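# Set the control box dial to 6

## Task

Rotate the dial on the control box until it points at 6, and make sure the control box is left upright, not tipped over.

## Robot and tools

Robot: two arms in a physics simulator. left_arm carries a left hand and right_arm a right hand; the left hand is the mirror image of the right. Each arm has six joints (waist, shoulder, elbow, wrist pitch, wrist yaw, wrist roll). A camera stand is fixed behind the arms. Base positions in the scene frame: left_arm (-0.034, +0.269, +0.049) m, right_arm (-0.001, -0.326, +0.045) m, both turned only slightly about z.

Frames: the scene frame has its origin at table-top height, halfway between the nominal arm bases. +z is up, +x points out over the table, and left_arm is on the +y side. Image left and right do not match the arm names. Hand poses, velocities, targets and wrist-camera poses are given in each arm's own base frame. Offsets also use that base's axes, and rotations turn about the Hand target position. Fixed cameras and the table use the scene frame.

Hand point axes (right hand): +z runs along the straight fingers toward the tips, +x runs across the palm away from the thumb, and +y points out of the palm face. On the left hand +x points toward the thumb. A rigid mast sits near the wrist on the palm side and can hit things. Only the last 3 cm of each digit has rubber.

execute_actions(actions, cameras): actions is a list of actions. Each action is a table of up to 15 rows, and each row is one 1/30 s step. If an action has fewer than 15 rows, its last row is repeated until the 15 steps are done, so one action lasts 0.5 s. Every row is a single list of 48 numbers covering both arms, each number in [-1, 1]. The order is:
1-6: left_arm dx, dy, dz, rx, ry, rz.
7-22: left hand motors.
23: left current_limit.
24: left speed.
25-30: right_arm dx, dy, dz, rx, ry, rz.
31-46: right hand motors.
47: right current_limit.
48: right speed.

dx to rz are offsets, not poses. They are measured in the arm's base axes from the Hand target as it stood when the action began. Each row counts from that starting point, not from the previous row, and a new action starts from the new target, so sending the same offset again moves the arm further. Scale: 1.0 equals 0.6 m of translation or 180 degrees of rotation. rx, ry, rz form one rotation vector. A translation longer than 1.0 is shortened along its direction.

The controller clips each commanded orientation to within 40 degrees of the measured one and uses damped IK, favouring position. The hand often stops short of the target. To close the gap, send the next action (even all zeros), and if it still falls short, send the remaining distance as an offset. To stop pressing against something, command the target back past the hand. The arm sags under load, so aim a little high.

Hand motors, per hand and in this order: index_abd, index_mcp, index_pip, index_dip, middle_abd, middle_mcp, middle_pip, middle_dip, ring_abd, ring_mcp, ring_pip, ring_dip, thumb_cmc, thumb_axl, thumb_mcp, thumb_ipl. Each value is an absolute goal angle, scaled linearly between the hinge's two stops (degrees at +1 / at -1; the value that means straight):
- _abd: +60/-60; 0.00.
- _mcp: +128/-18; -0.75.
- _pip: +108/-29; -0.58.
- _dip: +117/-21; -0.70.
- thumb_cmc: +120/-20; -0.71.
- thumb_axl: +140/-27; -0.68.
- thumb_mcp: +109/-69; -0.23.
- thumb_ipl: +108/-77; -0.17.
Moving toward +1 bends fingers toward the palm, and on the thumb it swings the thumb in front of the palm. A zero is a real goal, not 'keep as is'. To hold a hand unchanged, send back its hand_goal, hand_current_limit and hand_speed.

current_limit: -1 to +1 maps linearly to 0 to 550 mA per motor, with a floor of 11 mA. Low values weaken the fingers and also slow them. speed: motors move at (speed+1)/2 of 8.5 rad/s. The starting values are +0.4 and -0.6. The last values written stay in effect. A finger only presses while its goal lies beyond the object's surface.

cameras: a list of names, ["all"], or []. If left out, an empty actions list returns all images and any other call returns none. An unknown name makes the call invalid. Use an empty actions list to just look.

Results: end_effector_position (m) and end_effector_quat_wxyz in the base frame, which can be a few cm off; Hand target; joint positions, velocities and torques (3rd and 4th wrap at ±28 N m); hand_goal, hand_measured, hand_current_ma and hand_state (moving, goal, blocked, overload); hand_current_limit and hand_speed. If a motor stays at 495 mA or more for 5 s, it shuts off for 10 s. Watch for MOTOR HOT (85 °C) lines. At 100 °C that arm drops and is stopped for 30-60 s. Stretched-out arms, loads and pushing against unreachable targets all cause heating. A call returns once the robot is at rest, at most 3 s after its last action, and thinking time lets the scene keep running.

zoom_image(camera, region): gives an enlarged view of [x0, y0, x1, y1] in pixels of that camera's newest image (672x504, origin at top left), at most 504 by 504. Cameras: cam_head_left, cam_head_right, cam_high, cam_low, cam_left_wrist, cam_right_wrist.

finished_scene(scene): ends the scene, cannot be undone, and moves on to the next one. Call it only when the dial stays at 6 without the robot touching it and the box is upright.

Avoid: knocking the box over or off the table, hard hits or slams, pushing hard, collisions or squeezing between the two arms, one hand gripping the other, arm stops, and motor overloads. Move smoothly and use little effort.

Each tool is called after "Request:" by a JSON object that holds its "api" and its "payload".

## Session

Request:
{"api": "execute_actions", "payload": {"actions": []}}

Scene clock: 0.00 s.
left_arm: end_effector_position=(+0.5868, -0.0615, +0.2955) hand_goal=(+0.000, -0.754, -0.576, -0.696, +0.000, -0.754, -0.576, -0.696, +0.000, -0.754, -0.576, -0.696, -0.714, -0.678, -0.226, -0.168) hand_measured=(+0.000, -0.754, -0.576, -0.696, +0.000, -0.754, -0.576, -0.696, +0.000, -0.754, -0.576, -0.696, -0.714, -0.678, -0.226, -0.168) hand_current_ma=(+0, +0, +0, +0, +0, +0, +0, +0, +0, +0, +0, +0, +0, +0, +0, +0) hand_state=(goal, goal, goal, goal, goal, goal, goal, goal, goal, goal, goal, goal, goal, goal, goal, goal) hand_current_limit=0.40 hand_speed=-0.60 end_effector_quat_wxyz=(+0.657, +0.665, +0.145, +0.325) | right_arm: end_effector_position=(+0.5545, -0.1951, +0.0913) hand_goal=(+0.000, -0.754, -0.576, -0.696, +0.000, -0.754, -0.576, -0.696, +0.000, -0.754, -0.576, -0.696, -0.714, -0.678, -0.226, -0.168) hand_measured=(+0.000, -0.754, -0.576, -0.696, +0.000, -0.754, -0.576, -0.696, +0.000, -0.754, -0.576, -0.696, -0.714, -0.678, -0.226, -0.168) hand_current_ma=(+0, +0, +0, +0, +0, +0, +0, +0, +0, +0, +0, +0, +0, +0, +0, +0) hand_state=(goal, goal, goal, goal, goal, goal, goal, goal, goal, goal, goal, goal, goal, goal, goal, goal) hand_current_limit=0.40 hand_speed=-0.60 end_effector_quat_wxyz=(-0.378, +0.848, -0.256, +0.271)
Joint positions: left_arm=[0.141 1.804 0.904 1.045 1.032 0.118] | right_arm=[-0.477 1.746 1.295 -0.568 -0.84 1.932]
Joint velocities: within noise
Joint torques (N m): no reading
Heat: left arm: hottest wrist roll 34 °C; right arm: hottest waist 33 °C.
Hand target: left_arm +0.5883, -0.0612, +0.3104; +0.658, +0.660, +0.132, +0.338 | right_arm +0.5650, -0.2005, +0.1065; -0.375, +0.846, -0.248, +0.287

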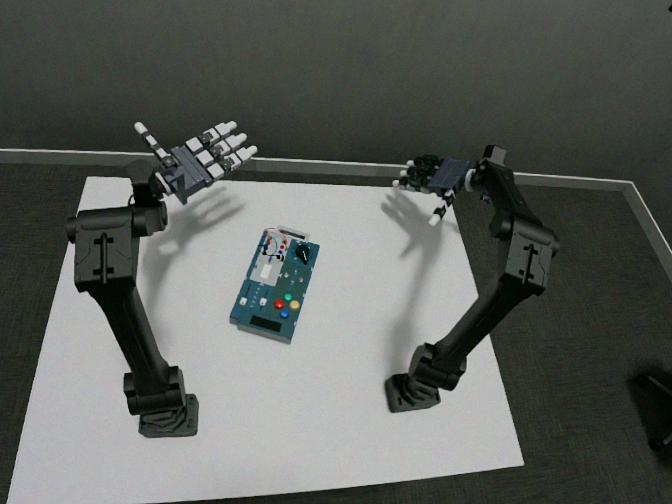

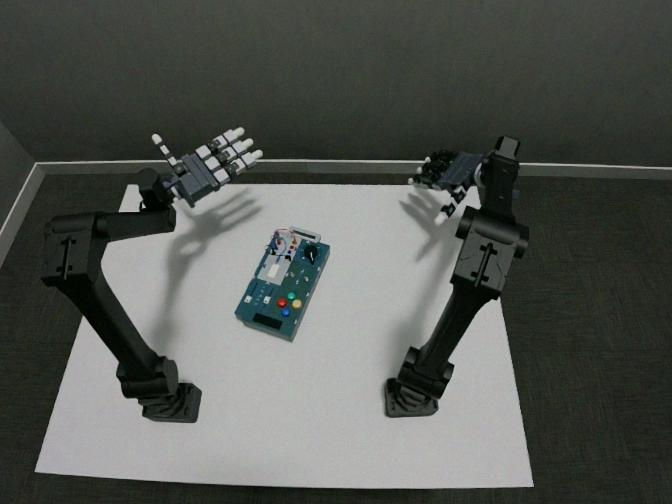

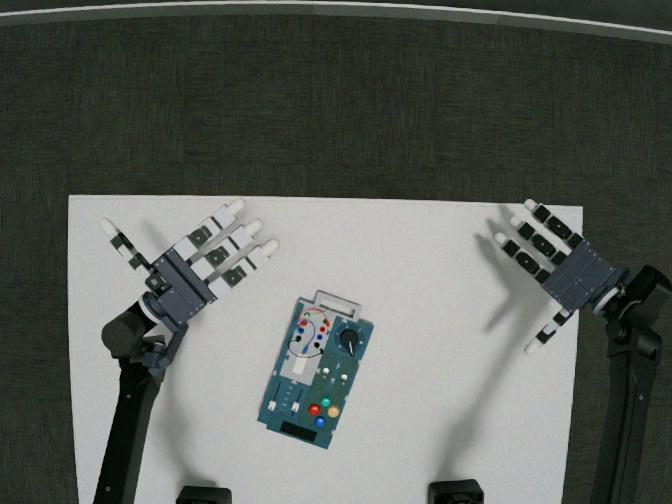

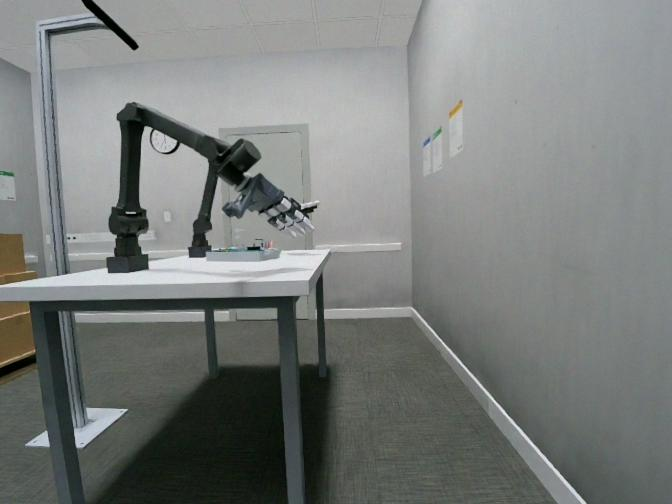

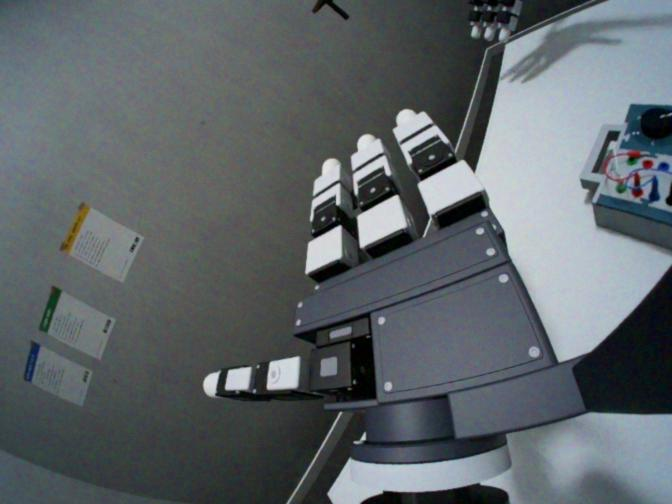

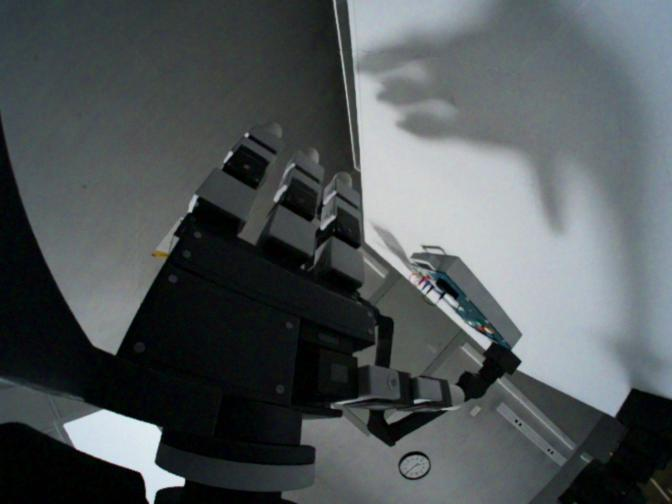

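Request:
{"api": "zoom_image", "payload": {"camera": "cam_high", "region": [320, 315, 380, 365]}}

Request:
{"api": "zoom_image", "payload": {"camera": "cam_head_left", "region": [270, 225, 330, 275]}}

Request:
{"api": "zoom_image", "payload": {"camera": "cam_high", "region": [250, 280, 390, 455]}}

Scaled by 8.400 from the camera's 672x504 image, which has a finer 960x720 frame.

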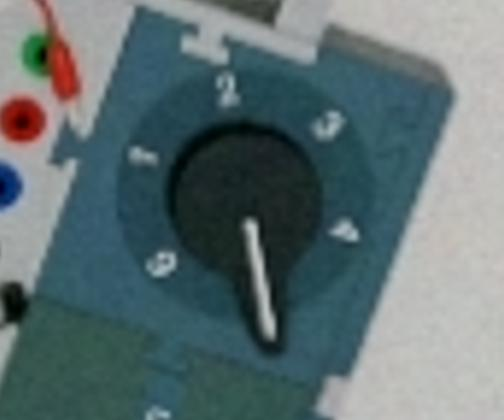

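Scaled by 8.400 from the camera's 672x504 image, which has a finer 960x720 frame.

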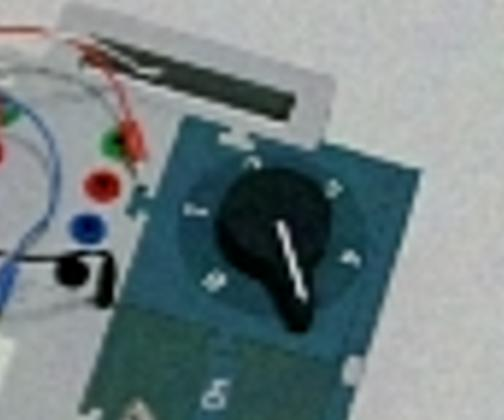

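Scaled by 2.880 from the camera's 672x504 image, which has a finer 960x720 frame.

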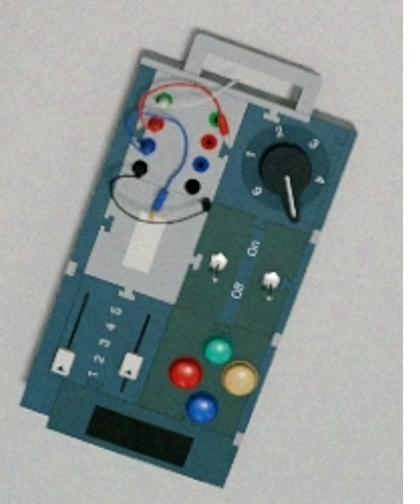

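Request:
{"api": "execute_actions", "payload": {"actions": [[[0,0.06,0,0,0,0.02,0,-0.754,-0.576,-0.696,0,-0.754,-0.576,-0.696,0,-0.754,-0.576,-0.696,-0.714,-0.678,-0.226,-0.168,0.4,-0.6,0,0.02,0.06,-0.046,-0.005,0.075,-0.22,-0.754,-0.576,-0.696,0,0.42,0.68,0.168,0,0.42,0.68,0.168,-0.714,-0.678,-0.226,-0.168,0.4,-0.6],[0,0.125,0,0,0,0.04,0,-0.754,-0.576,-0.696,0,-0.754,-0.576,-0.696,0,-0.754,-0.576,-0.696,-0.714,-0.678,-0.226,-0.168,0.4,-0.6,0,0.05,0.12,-0.0927,-0.01,0.1506,-0.22,-0.754,-0.576,-0.696,0,0.42,0.68,0.168,0,0.42,0.68,0.168,-0.714,-0.678,-0.226,-0.168,0.4,-0.6]],[[0,0.125,0,0,0,0.04,0,-0.754,-0.576,-0.696,0,-0.754,-0.576,-0.696,0,-0.754,-0.576,-0.696,-0.714,-0.678,-0.226,-0.168,0.4,-0.6,-0.03,0.13,0.119,-0.0927,-0.01,0.1506,-0.22,-0.754,-0.576,-0.696,0,0.42,0.68,0.168,0,0.42,0.68,0.168,-0.714,-0.678,-0.226,-0.168,0.4,-0.6]],[[0,0,0,0,0,0,0,-0.754,-0.576,-0.696,0,-0.754,-0.576,-0.696,0,-0.754,-0.576,-0.696,-0.714,-0.678,-0.226,-0.168,0.4,-0.6,-0.06,0.18,0,-0.0927,-0.01,0.1506,-0.22,-0.754,-0.576,-0.696,0,0.42,0.68,0.168,0,0.42,0.68,0.168,-0.714,-0.678,-0.226,-0.168,0.4,-0.6]],[[0,0,0,0,0,0,0,-0.754,-0.576,-0.696,0,-0.754,-0.576,-0.696,0,-0.754,-0.576,-0.696,-0.714,-0.678,-0.226,-0.168,0.4,-0.6,-0.06,0.19,0,-0.0927,-0.01,0.1506,-0.22,-0.754,-0.576,-0.696,0,0.42,0.68,0.168,0,0.42,0.68,0.168,-0.714,-0.678,-0.226,-0.168,0.4,-0.6]]], "cameras": ["cam_head_left","cam_high","cam_low"]}}

Scene clock: 4.67 s.
left_arm: end_effector_position=(+0.5831, +0.0905, +0.2955) hand_goal=(+0.000, -0.754, -0.576, -0.696, +0.000, -0.754, -0.576, -0.696, +0.000, -0.754, -0.576, -0.696, -0.714, -0.678, -0.226, -0.168) hand_measured=(+0.000, -0.764, -0.576, -0.696, +0.000, -0.762, -0.576, -0.696, +0.000, -0.762, -0.576, -0.696, -0.722, -0.678, -0.226, -0.168) hand_current_ma=(+0, -19, -1, +0, +0, -16, -1, +0, +0, -18, -1, +0, -13, +1, +0, +0) hand_state=(goal, goal, goal, goal, goal, goal, goal, goal, goal, goal, goal, goal, goal, goal, goal, goal) hand_current_limit=0.40 hand_speed=-0.60 end_effector_quat_wxyz=(+0.610, +0.640, +0.230, +0.407) | right_arm: end_effector_position=(+0.4761, +0.1347, +0.2420) hand_goal=(-0.220, -0.754, -0.576, -0.696, +0.000, +0.420, +0.680, +0.168, +0.000, +0.420, +0.680, +0.168, -0.714, -0.678, -0.226, -0.168) hand_measured=(-0.220, -0.750, -0.576, -0.696, +0.000, +0.406, +0.676, +0.166, +0.000, +0.406, +0.678, +0.166, -0.712, -0.678, -0.224, -0.168) hand_current_ma=(+0, +2, +0, +0, +0, -13, -1, -1, +0, -14, -1, -1, +1, +0, +2, +0) hand_state=(goal, goal, goal, goal, goal, goal, goal, goal, goal, goal, goal, goal, goal, goal, goal, goal) hand_current_limit=0.40 hand_speed=-0.60 end_effector_quat_wxyz=(-0.002, +0.725, +0.689, -0.003)
Joint positions: left_arm=[0.399 1.804 0.904 1.045 1.032 0.118] | right_arm=[0.391 1.453 1.389 -1.514 -0.002 0.441]
Joint torques (N m): left_arm=[-0.62 -13.92 8.14 2 -0.1 0.01] | right_arm=[-0.85 -13.16 8.87 0.03 0.12 -0.11]
Heat: left arm: hottest wrist roll 34 °C; right arm: hottest waist 33 °C.
Hand target: left_arm +0.5883, +0.0888, +0.3104; +0.610, +0.638, +0.214, +0.418 | right_arm +0.4750, +0.1295, +0.2500; +0.000, +0.724, +0.689, +0.000
Off the commanded pose: left_arm 0.016 m, 2 deg | right_arm 0.010 m, 0 deg.
Images, in order (width x height): cam_head_left 672x504, cam_high 672x504, cam_low 672x504.

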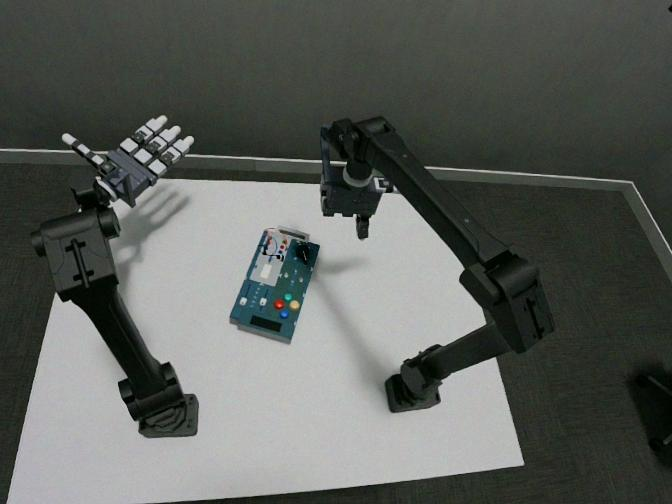

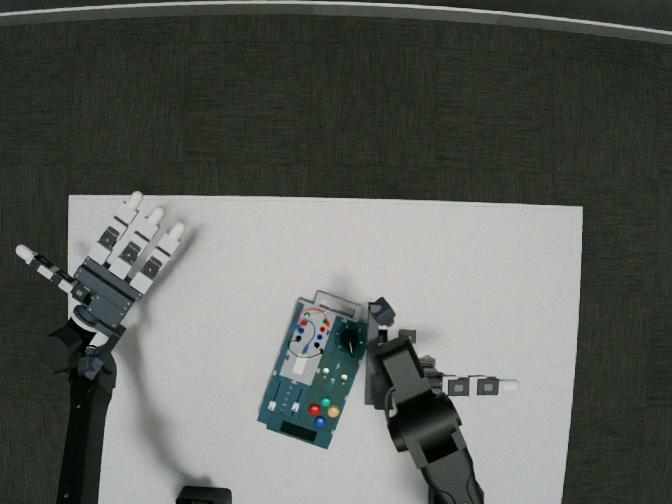

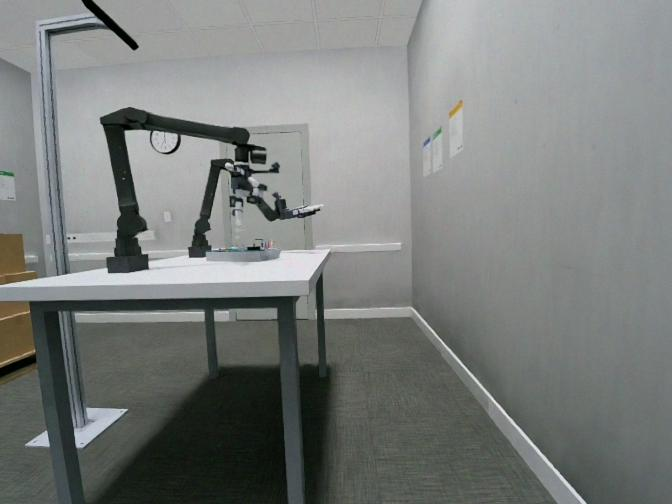

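Request:
{"api": "zoom_image", "payload": {"camera": "cam_head_left", "region": [280, 180, 400, 280]}}

Request:
{"api": "zoom_image", "payload": {"camera": "cam_high", "region": [320, 290, 440, 390]}}

Request:
{"api": "zoom_image", "payload": {"camera": "cam_low", "region": [190, 170, 310, 270]}}

Scaled by 4.200 from the camera's 672x504 image, which has a finer 960x720 frame.

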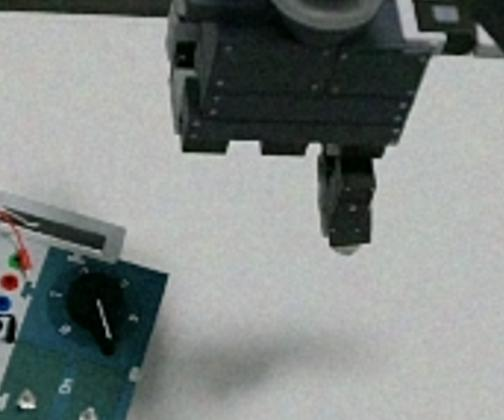

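Scaled by 4.200 from the camera's 672x504 image, which has a finer 960x720 frame.

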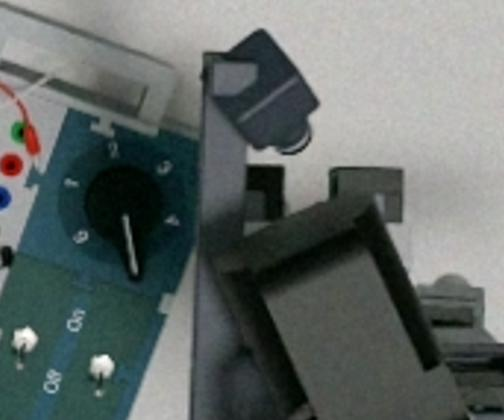

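Scaled by 4.200 from the camera's 672x504 image, which has a finer 960x720 frame.

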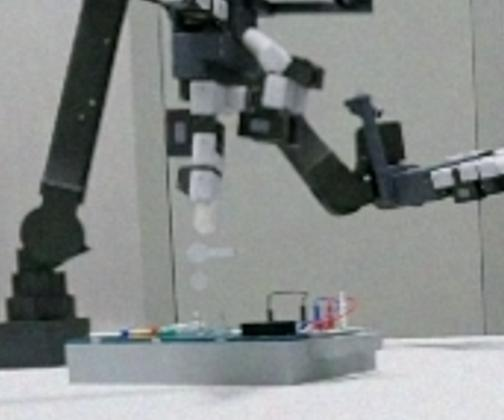

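Request:
{"api": "execute_actions", "payload": {"actions": [[[0,0,0,0,0,0,0,-0.754,-0.576,-0.696,0,-0.754,-0.576,-0.696,0,-0.754,-0.576,-0.696,-0.714,-0.678,-0.226,-0.168,0.4,-0.6,0.003,0.1,0,0,0,0,-0.22,-0.754,-0.576,-0.696,0,0.42,0.68,0.168,0,0.42,0.68,0.168,-0.714,-0.678,-0.226,-0.168,0.4,-0.6],[0,0,0,0,0,0,0,-0.754,-0.576,-0.696,0,-0.754,-0.576,-0.696,0,-0.754,-0.576,-0.696,-0.714,-0.678,-0.226,-0.168,0.4,-0.6,0.006,0.217,0,0,0,0,-0.22,-0.754,-0.576,-0.696,0,0.42,0.68,0.168,0,0.42,0.68,0.168,-0.714,-0.678,-0.226,-0.168,0.4,-0.6]],[[0,0,0,0,0,0,0,-0.754,-0.576,-0.696,0,-0.754,-0.576,-0.696,0,-0.754,-0.576,-0.696,-0.714,-0.678,-0.226,-0.168,0.4,-0.6,0,0,0,0,0,0,-0.22,-0.754,-0.576,-0.696,0,0.42,0.68,0.168,0,0.42,0.68,0.168,-0.714,-0.678,-0.226,-0.168,0.4,-0.6]]], "cameras": ["cam_head_left","cam_head_right","cam_high","cam_low"]}}

Request:
{"api": "zoom_image", "payload": {"camera": "cam_head_left", "region": [260, 190, 360, 280]}}

Request:
{"api": "zoom_image", "payload": {"camera": "cam_high", "region": [310, 300, 430, 400]}}

Request:
{"api": "zoom_image", "payload": {"camera": "cam_low", "region": [190, 180, 310, 270]}}

Scene clock: 6.97 s.
left_arm: end_effector_position=(+0.5831, +0.0905, +0.2955) hand_goal=(+0.000, -0.754, -0.576, -0.696, +0.000, -0.754, -0.576, -0.696, +0.000, -0.754, -0.576, -0.696, -0.714, -0.678, -0.226, -0.168) hand_measured=(+0.000, -0.764, -0.576, -0.696, +0.000, -0.762, -0.576, -0.696, +0.000, -0.762, -0.576, -0.696, -0.722, -0.678, -0.226, -0.168) hand_current_ma=(+0, -19, -1, +0, +0, -16, -1, +0, +0, -18, -1, +0, -13, +1, +0, +0) hand_state=(goal, goal, goal, goal, goal, goal, goal, goal, goal, goal, goal, goal, goal, goal, goal, goal) hand_current_limit=0.40 hand_speed=-0.60 end_effector_quat_wxyz=(+0.610, +0.640, +0.230, +0.407) | right_arm: end_effector_position=(+0.4633, +0.2540, +0.2287) hand_goal=(-0.220, -0.754, -0.576, -0.696, +0.000, +0.420, +0.680, +0.168, +0.000, +0.420, +0.680, +0.168, -0.714, -0.678, -0.226, -0.168) hand_measured=(-0.220, -0.750, -0.576, -0.696, +0.000, +0.406, +0.676, +0.166, +0.000, +0.406, +0.678, +0.166, -0.712, -0.678, -0.224, -0.168) hand_current_ma=(+0, +2, +0, +0, +0, -13, -1, -1, +0, -14, -1, -1, +1, +0, +2, +0) hand_state=(goal, goal, goal, goal, goal, goal, goal, goal, goal, goal, goal, goal, goal, goal, goal, goal) hand_current_limit=0.40 hand_speed=-0.60 end_effector_quat_wxyz=(-0.003, +0.718, +0.695, -0.020)
Joint positions: left_arm=[0.399 1.804 0.904 1.045 1.032 0.118] | right_arm=[0.636 1.598 1.523 -1.535 -0.001 0.668]
Joint torques (N m): left_arm=[-0.62 -13.92 8.16 1.99 -0.1 0.01] | right_arm=[-0.73 -13.16 13.48 -0.03 0.12 0.09]
Heat: left arm: hottest shoulder 34 °C; right arm: hottest waist 33 °C.
Hand target: left_arm +0.5883, +0.0888, +0.3104; +0.610, +0.638, +0.214, +0.418 | right_arm +0.4785, +0.2597, +0.2499; +0.000, +0.724, +0.690, +0.000
Off the commanded pose: left_arm 0.016 m, 2 deg | right_arm 0.027 m, 3 deg.
Images, in order (width x height): cam_head_left 672x504, cam_head_right 672x504, cam_high 672x504, cam_low 672x504.

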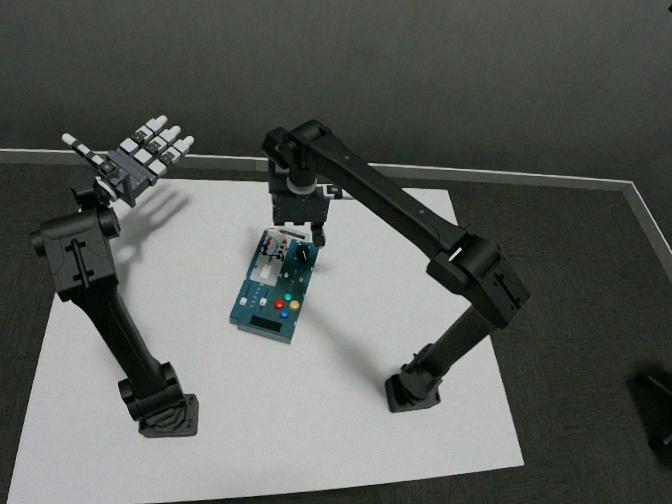

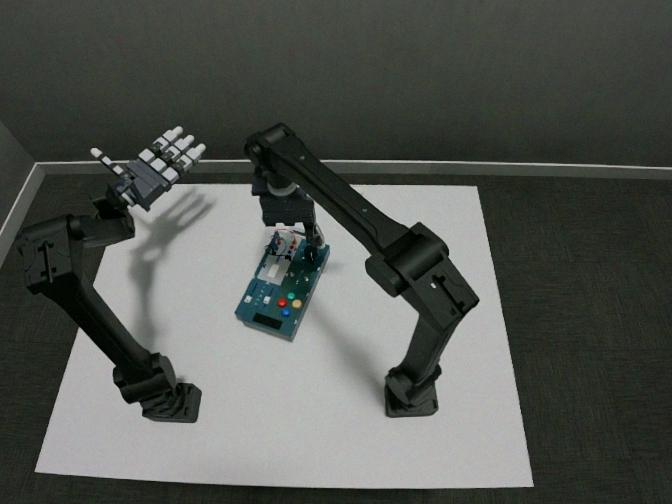

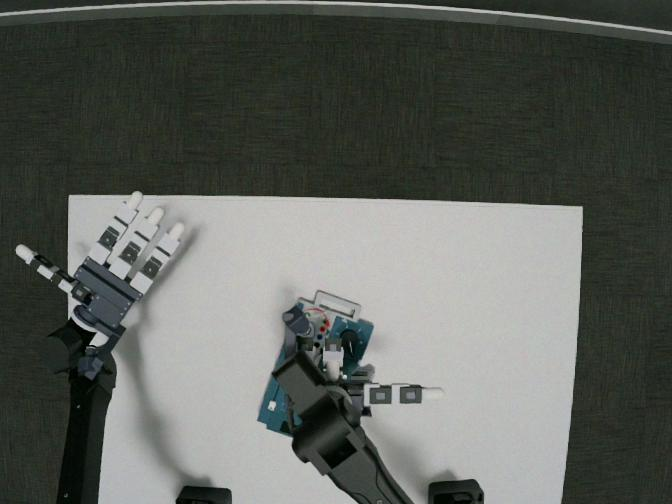

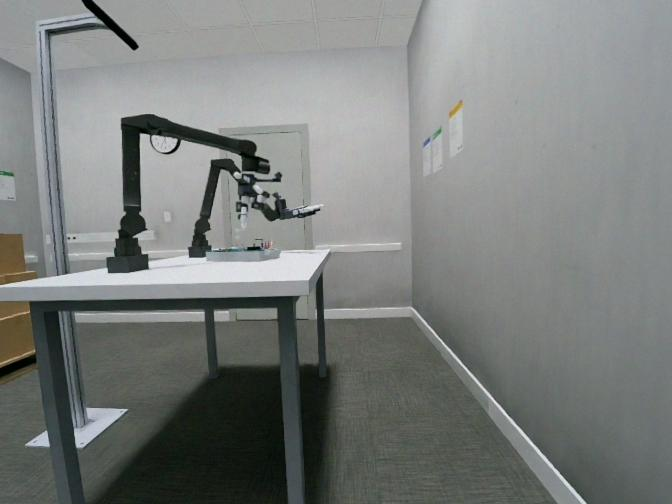

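Scaled by 5.040 from the camera's 672x504 image, which has a finer 960x720 frame.

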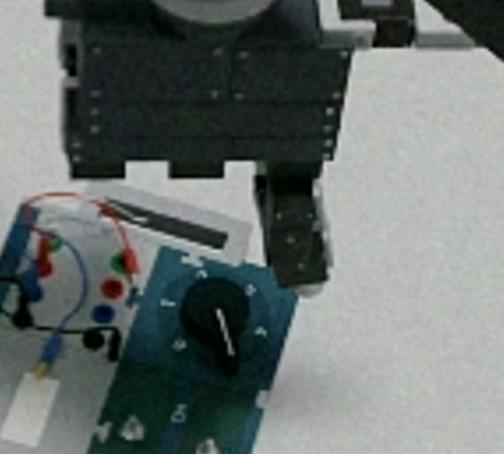

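Scaled by 4.200 from the camera's 672x504 image, which has a finer 960x720 frame.

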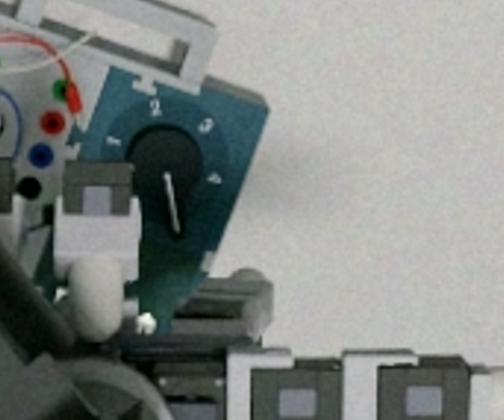

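Scaled by 4.200 from the camera's 672x504 image, which has a finer 960x720 frame.

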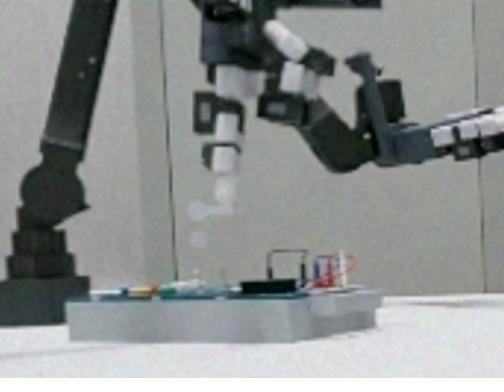

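Request:
{"api": "execute_actions", "payload": {"actions": [[[0,0,0,0,0,0,0,-0.754,-0.576,-0.696,0,-0.754,-0.576,-0.696,0,-0.754,-0.576,-0.696,-0.714,-0.678,-0.226,-0.168,0.4,-0.6,-0.008,-0.01,-0.07,0,0,0,-0.22,-0.754,-0.576,-0.696,0,0.42,0.68,0.168,0,0.42,0.68,0.168,-0.714,-0.678,-0.226,-0.168,0.4,-0.9],[0,0,0,0,0,0,0,-0.754,-0.576,-0.696,0,-0.754,-0.576,-0.696,0,-0.754,-0.576,-0.696,-0.714,-0.678,-0.226,-0.168,0.4,-0.6,-0.008,-0.01,-0.133,0,0,0,-0.22,-0.754,-0.576,-0.696,0,0.42,0.68,0.168,0,0.42,0.68,0.168,-0.714,-0.678,-0.226,-0.168,0.4,-0.9]]], "cameras": ["cam_head_left","cam_high","cam_low"]}}

Request:
{"api": "zoom_image", "payload": {"camera": "cam_head_left", "region": [260, 190, 360, 280]}}

Request:
{"api": "zoom_image", "payload": {"camera": "cam_high", "region": [310, 300, 430, 400]}}

Request:
{"api": "zoom_image", "payload": {"camera": "cam_low", "region": [220, 220, 290, 270]}}

Scene clock: 8.27 s.
left_arm: end_effector_position=(+0.5831, +0.0905, +0.2955) hand_goal=(+0.000, -0.754, -0.576, -0.696, +0.000, -0.754, -0.576, -0.696, +0.000, -0.754, -0.576, -0.696, -0.714, -0.678, -0.226, -0.168) hand_measured=(+0.000, -0.764, -0.576, -0.696, +0.000, -0.762, -0.576, -0.696, +0.000, -0.762, -0.576, -0.696, -0.722, -0.678, -0.226, -0.168) hand_current_ma=(+0, -19, -1, +0, +0, -16, -1, +0, +0, -18, -1, +0, -13, +1, +0, +0) hand_state=(goal, goal, goal, goal, goal, goal, goal, goal, goal, goal, goal, goal, goal, goal, goal, goal) hand_current_limit=0.40 hand_speed=-0.60 end_effector_quat_wxyz=(+0.610, +0.640, +0.230, +0.407) | right_arm: end_effector_position=(+0.4688, +0.2575, +0.1710) hand_goal=(-0.220, -0.754, -0.576, -0.696, +0.000, +0.420, +0.680, +0.168, +0.000, +0.420, +0.680, +0.168, -0.714, -0.678, -0.226, -0.168) hand_measured=(-0.220, -0.752, -0.576, -0.696, +0.000, +0.406, +0.676, +0.166, +0.000, +0.406, +0.678, +0.166, -0.712, -0.678, -0.224, -0.168) hand_current_ma=(+0, +1, +0, +0, +0, -12, -1, -1, +0, -14, -1, -1, +1, +0, +2, +0) hand_state=(goal, goal, goal, goal, goal, goal, goal, goal, goal, goal, goal, goal, goal, goal, goal, goal) hand_current_limit=0.40 hand_speed=-0.90 end_effector_quat_wxyz=(-0.001, +0.719, +0.695, -0.005)
Joint positions: left_arm=[0.399 1.804 0.904 1.045 1.032 0.118] | right_arm=[0.635 1.619 1.391 -1.353 -0.001 0.669]
Joint torques (N m): left_arm=[-0.62 -13.86 8.12 1.96 -0.1 0.02] | right_arm=[-0.97 -14.15 8.14 0.95 0.12 0.03]
Heat: left arm: hottest shoulder 34 °C; right arm: hottest waist 33 °C.
Hand target: left_arm +0.5883, +0.0888, +0.3104; +0.610, +0.638, +0.214, +0.418 | right_arm +0.4738, +0.2537, +0.1701; +0.000, +0.724, +0.690, +0.000
Off the commanded pose: left_arm 0.016 m, 2 deg | right_arm 0.006 m, 1 deg.
Images, in order (width x height): cam_head_left 672x504, cam_high 672x504, cam_low 672x504.

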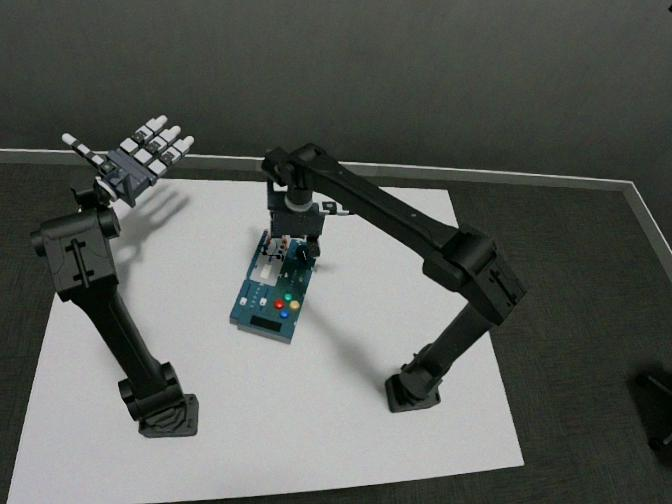

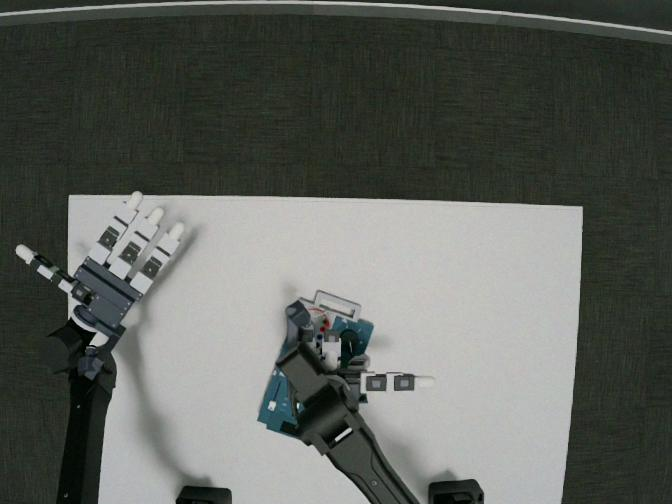

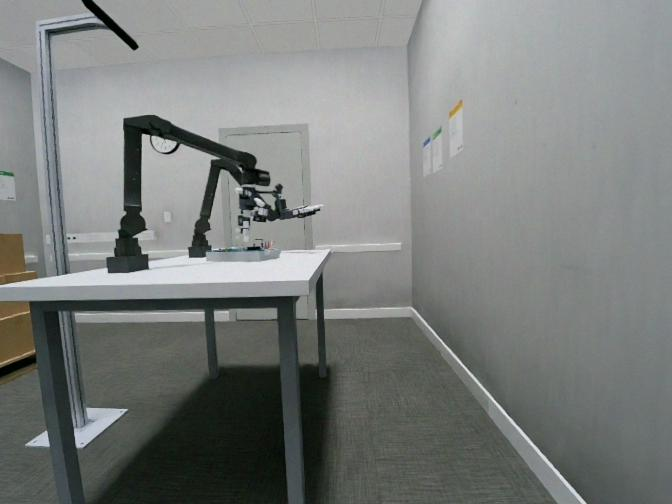

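Scaled by 5.040 from the camera's 672x504 image, which has a finer 960x720 frame.

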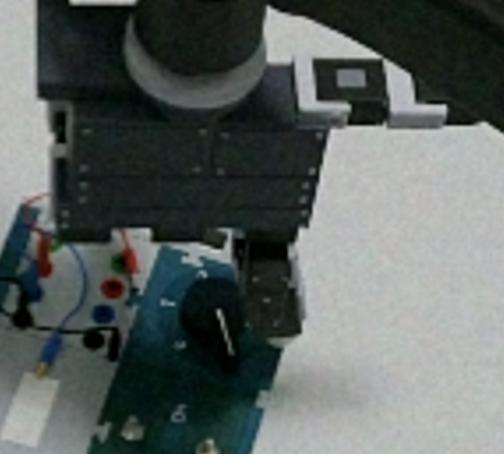

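Scaled by 4.200 from the camera's 672x504 image, which has a finer 960x720 frame.

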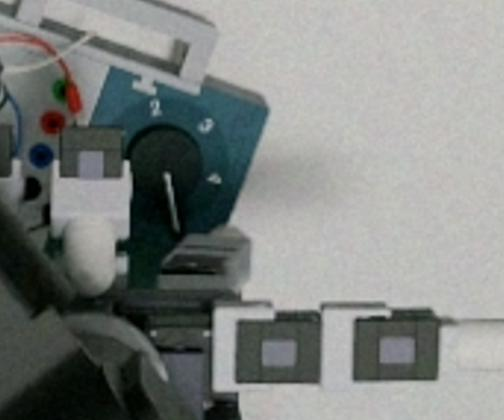

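Scaled by 7.200 from the camera's 672x504 image, which has a finer 960x720 frame.

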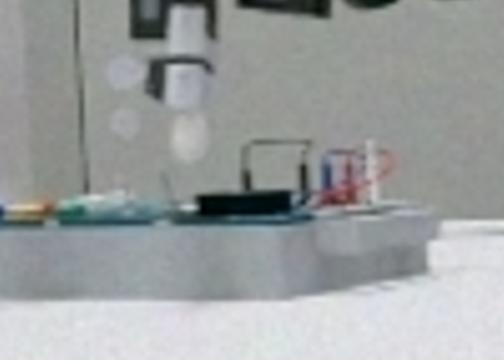

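Request:
{"api": "execute_actions", "payload": {"actions": [[[0,0,0,0,0,0,0,-0.754,-0.576,-0.696,0,-0.754,-0.576,-0.696,0,-0.754,-0.576,-0.696,-0.714,-0.678,-0.226,-0.168,0.4,-0.6,0.003,0,-0.025,0,0,0,-0.22,-0.754,-0.576,-0.696,0,0.42,0.68,0.168,0,0.42,0.68,0.168,-0.714,-0.678,-0.226,-0.168,0.4,-0.9],[0,0,0,0,0,0,0,-0.754,-0.576,-0.696,0,-0.754,-0.576,-0.696,0,-0.754,-0.576,-0.696,-0.714,-0.678,-0.226,-0.168,0.4,-0.6,0.006,0,-0.047,0,0,0,-0.22,-0.754,-0.576,-0.696,0,0.42,0.68,0.168,0,0.42,0.68,0.168,-0.714,-0.678,-0.226,-0.168,0.4,-0.9]]], "cameras": ["cam_head_left","cam_high","cam_low"]}}

Request:
{"api": "zoom_image", "payload": {"camera": "cam_head_left", "region": [275, 215, 345, 275]}}

Request:
{"api": "zoom_image", "payload": {"camera": "cam_high", "region": [320, 310, 400, 380]}}

Request:
{"api": "zoom_image", "payload": {"camera": "cam_low", "region": [230, 230, 290, 270]}}

Scene clock: 9.37 s.
left_arm: end_effector_position=(+0.5831, +0.0905, +0.2955) hand_goal=(+0.000, -0.754, -0.576, -0.696, +0.000, -0.754, -0.576, -0.696, +0.000, -0.754, -0.576, -0.696, -0.714, -0.678, -0.226, -0.168) hand_measured=(+0.000, -0.764, -0.576, -0.696, +0.000, -0.762, -0.576, -0.696, +0.000, -0.762, -0.576, -0.696, -0.722, -0.678, -0.226, -0.168) hand_current_ma=(+0, -19, -1, +0, +0, -16, -1, +0, +0, -18, -1, +0, -13, +1, +0, +0) hand_state=(goal, goal, goal, goal, goal, goal, goal, goal, goal, goal, goal, goal, goal, goal, goal, goal) hand_current_limit=0.40 hand_speed=-0.60 end_effector_quat_wxyz=(+0.610, +0.640, +0.230, +0.407) | right_arm: end_effector_position=(+0.4729, +0.2587, +0.1486) hand_goal=(-0.220, -0.754, -0.576, -0.696, +0.000, +0.420, +0.680, +0.168, +0.000, +0.420, +0.680, +0.168, -0.714, -0.678, -0.226, -0.168) hand_measured=(-0.220, -0.752, -0.576, -0.696, +0.000, +0.406, +0.676, +0.166, +0.000, +0.406, +0.678, +0.166, -0.712, -0.678, -0.224, -0.168) hand_current_ma=(+0, +1, +0, +0, +0, -12, -1, -1, +0, -14, -1, -1, +1, +0, +2, +0) hand_state=(goal, goal, goal, goal, goal, goal, goal, goal, goal, goal, goal, goal, goal, goal, goal, goal) hand_current_limit=0.40 hand_speed=-0.90 end_effector_quat_wxyz=(+0.000, +0.720, +0.694, +0.001)
Joint positions: left_arm=[0.399 1.804 0.904 1.045 1.032 0.118] | right_arm=[0.632 1.637 1.351 -1.282 -0.001 0.669]
Joint torques (N m): left_arm=[-0.5 -13.98 8.16 1.98 -0.11 0.01] | right_arm=[-1.26 -13.39 7.66 0.88 0.12 -0.02]
Heat: left arm: hottest shoulder 34 °C; right arm: hottest waist 33 °C.
Hand target: left_arm +0.5883, +0.0888, +0.3104; +0.610, +0.638, +0.214, +0.418 | right_arm +0.4773, +0.2537, +0.1420; +0.000, +0.724, +0.690, +0.000
Off the commanded pose: left_arm 0.016 m, 2 deg | right_arm 0.010 m, 1 deg.
Images, in order (width x height): cam_head_left 672x504, cam_high 672x504, cam_low 672x504.

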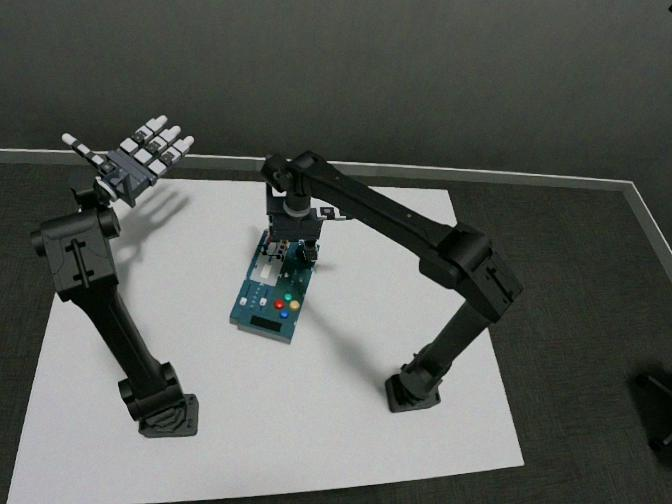

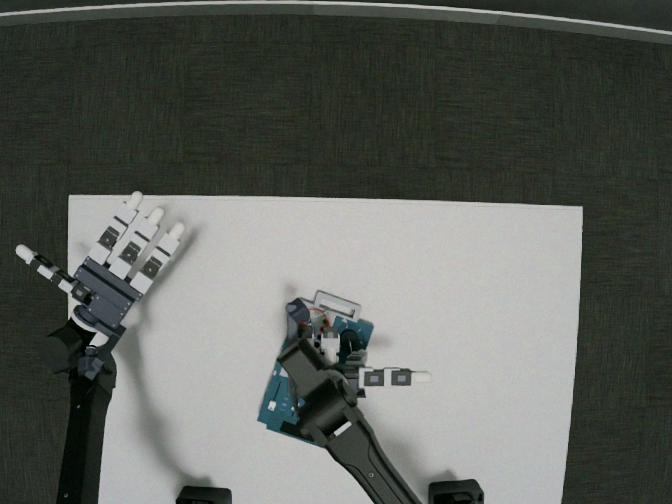

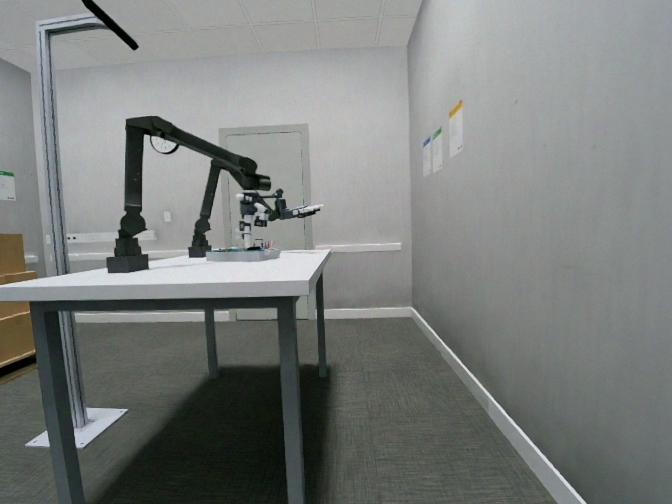

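Scaled by 7.200 from the camera's 672x504 image, which has a finer 960x720 frame.

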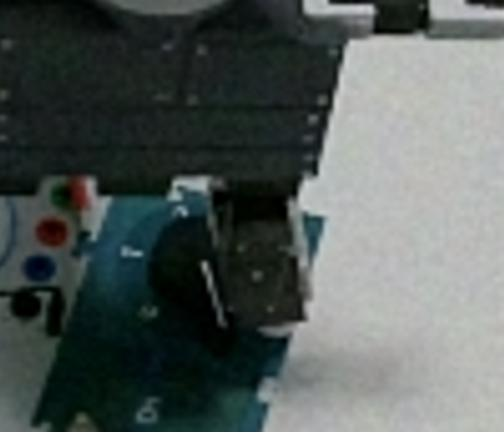

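Scaled by 6.300 from the camera's 672x504 image, which has a finer 960x720 frame.

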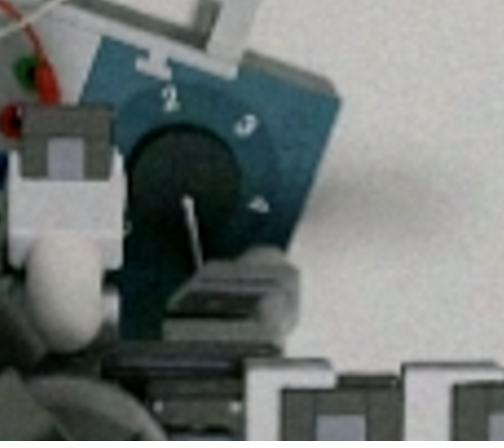

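Scaled by 8.400 from the camera's 672x504 image, which has a finer 960x720 frame.

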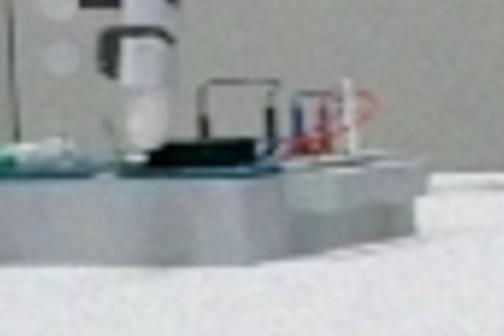

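Request:
{"api": "execute_actions", "payload": {"actions": [[[0,0,0,0,0,0,0,-0.754,-0.576,-0.696,0,-0.754,-0.576,-0.696,0,-0.754,-0.576,-0.696,-0.714,-0.678,-0.226,-0.168,0.4,-0.6,0,0,-0.0095,0,0,0,-0.22,-0.754,-0.576,-0.696,0,0.42,0.68,0.168,0,0.42,0.68,0.168,-0.714,-0.678,-0.226,-0.168,0.4,-0.9]]], "cameras": ["cam_low"]}}

Request:
{"api": "zoom_image", "payload": {"camera": "cam_low", "region": [230, 230, 290, 270]}}

Scene clock: 10.60 s.
left_arm: end_effector_position=(+0.5831, +0.0905, +0.2955) hand_goal=(+0.000, -0.754, -0.576, -0.696, +0.000, -0.754, -0.576, -0.696, +0.000, -0.754, -0.576, -0.696, -0.714, -0.678, -0.226, -0.168) hand_measured=(+0.000, -0.764, -0.576, -0.696, +0.000, -0.762, -0.576, -0.696, +0.000, -0.762, -0.576, -0.696, -0.722, -0.678, -0.226, -0.168) hand_current_ma=(+0, -19, -1, +0, +0, -16, -1, +0, +0, -18, -1, +0, -13, +1, +0, +0) hand_state=(goal, goal, goal, goal, goal, goal, goal, goal, goal, goal, goal, goal, goal, goal, goal, goal) hand_current_limit=0.40 hand_speed=-0.60 end_effector_quat_wxyz=(+0.610, +0.640, +0.230, +0.407) | right_arm: end_effector_position=(+0.4735, +0.2591, +0.1460) hand_goal=(-0.220, -0.754, -0.576, -0.696, +0.000, +0.420, +0.680, +0.168, +0.000, +0.420, +0.680, +0.168, -0.714, -0.678, -0.226, -0.168) hand_measured=(-0.220, -0.752, -0.576, -0.696, +0.000, +0.406, +0.676, +0.166, +0.000, +0.406, +0.678, +0.166, -0.712, -0.678, -0.224, -0.168) hand_current_ma=(+0, +1, +0, +0, +0, -12, -1, -1, +0, -14, -1, -1, +1, +0, +2, +0) hand_state=(goal, goal, goal, goal, goal, goal, goal, goal, goal, goal, goal, goal, goal, goal, goal, goal) hand_current_limit=0.40 hand_speed=-0.90 end_effector_quat_wxyz=(+0.000, +0.720, +0.694, +0.004)
Joint positions: left_arm=[0.399 1.804 0.904 1.045 1.032 0.118] | right_arm=[0.632 1.637 1.343 -1.268 -0.001 0.669]
Joint torques (N m): left_arm=[-0.5 -13.92 8.13 1.98 -0.1 0.02] | right_arm=[-1.08 -13.16 7.5 0.96 0.12 -0.02]
Heat: left arm: hottest shoulder 34 °C; right arm: hottest waist 33 °C.
Hand target: left_arm +0.5883, +0.0888, +0.3104; +0.610, +0.638, +0.214, +0.418 | right_arm +0.4773, +0.2537, +0.1362; +0.000, +0.724, +0.690, +0.000
Off the commanded pose: left_arm 0.016 m, 2 deg | right_arm 0.012 m, 1 deg.
Images, in order (width x height): cam_low 672x504.

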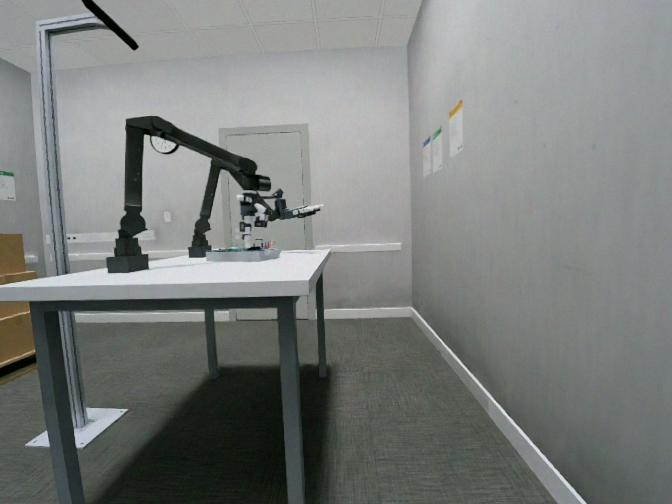

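Scaled by 8.400 from the camera's 672x504 image, which has a finer 960x720 frame.

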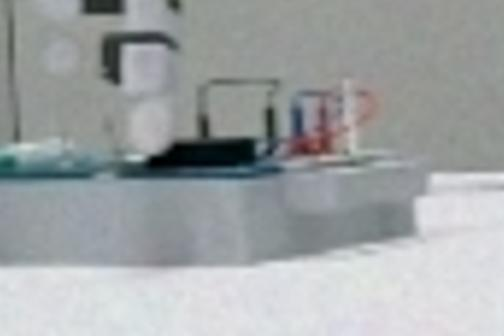

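Request:
{"api": "execute_actions", "payload": {"actions": [[[0,0,0,0,0,0,0,-0.754,-0.576,-0.696,0,-0.754,-0.576,-0.696,0,-0.754,-0.576,-0.696,-0.714,-0.678,-0.226,-0.168,0.4,-0.6,0,0,-0.0075,0,0,0,-0.22,-0.754,-0.576,-0.696,0,0.42,0.68,0.168,0,0.42,0.68,0.168,-0.714,-0.678,-0.226,-0.168,0.4,-0.9]]]}}

Scene clock: 11.50 s.
left_arm: end_effector_position=(+0.5831, +0.0905, +0.2955) hand_goal=(+0.000, -0.754, -0.576, -0.696, +0.000, -0.754, -0.576, -0.696, +0.000, -0.754, -0.576, -0.696, -0.714, -0.678, -0.226, -0.168) hand_measured=(+0.000, -0.764, -0.576, -0.696, +0.000, -0.762, -0.576, -0.696, +0.000, -0.762, -0.576, -0.696, -0.722, -0.678, -0.226, -0.168) hand_current_ma=(+0, -19, -1, +0, +0, -16, -1, +0, +0, -18, -1, +0, -13, +1, +0, +0) hand_state=(goal, goal, goal, goal, goal, goal, goal, goal, goal, goal, goal, goal, goal, goal, goal, goal) hand_current_limit=0.40 hand_speed=-0.60 end_effector_quat_wxyz=(+0.610, +0.640, +0.230, +0.407) | right_arm: end_effector_position=(+0.4736, +0.2592, +0.1413) hand_goal=(-0.220, -0.754, -0.576, -0.696, +0.000, +0.420, +0.680, +0.168, +0.000, +0.420, +0.680, +0.168, -0.714, -0.678, -0.226, -0.168) hand_measured=(-0.220, -0.752, -0.576, -0.696, +0.000, +0.406, +0.676, +0.166, +0.000, +0.406, +0.678, +0.166, -0.712, -0.678, -0.224, -0.168) hand_current_ma=(+0, +1, +0, +0, +0, -12, -1, -1, +0, -14, -1, -1, +1, +0, +2, +0) hand_state=(goal, goal, goal, goal, goal, goal, goal, goal, goal, goal, goal, goal, goal, goal, goal, goal) hand_current_limit=0.40 hand_speed=-0.90 end_effector_quat_wxyz=(+0.000, +0.720, +0.694, +0.004)
Joint positions: left_arm=[0.399 1.804 0.904 1.045 1.032 0.118] | right_arm=[0.632 1.641 1.336 -1.256 -0.001 0.669]
Joint torques (N m): left_arm=[-0.62 -14.04 8.17 1.99 -0.1 0.02] | right_arm=[-1.14 -13.04 7.46 0.94 0.12 -0.02]
Heat: left arm: hottest shoulder 34 °C; right arm: hottest waist 33 °C.
Hand target: left_arm +0.5883, +0.0888, +0.3104; +0.610, +0.638, +0.214, +0.418 | right_arm +0.4774, +0.2537, +0.1318; +0.000, +0.724, +0.690, +0.000
Off the commanded pose: left_arm 0.016 m, 2 deg | right_arm 0.012 m, 1 deg.


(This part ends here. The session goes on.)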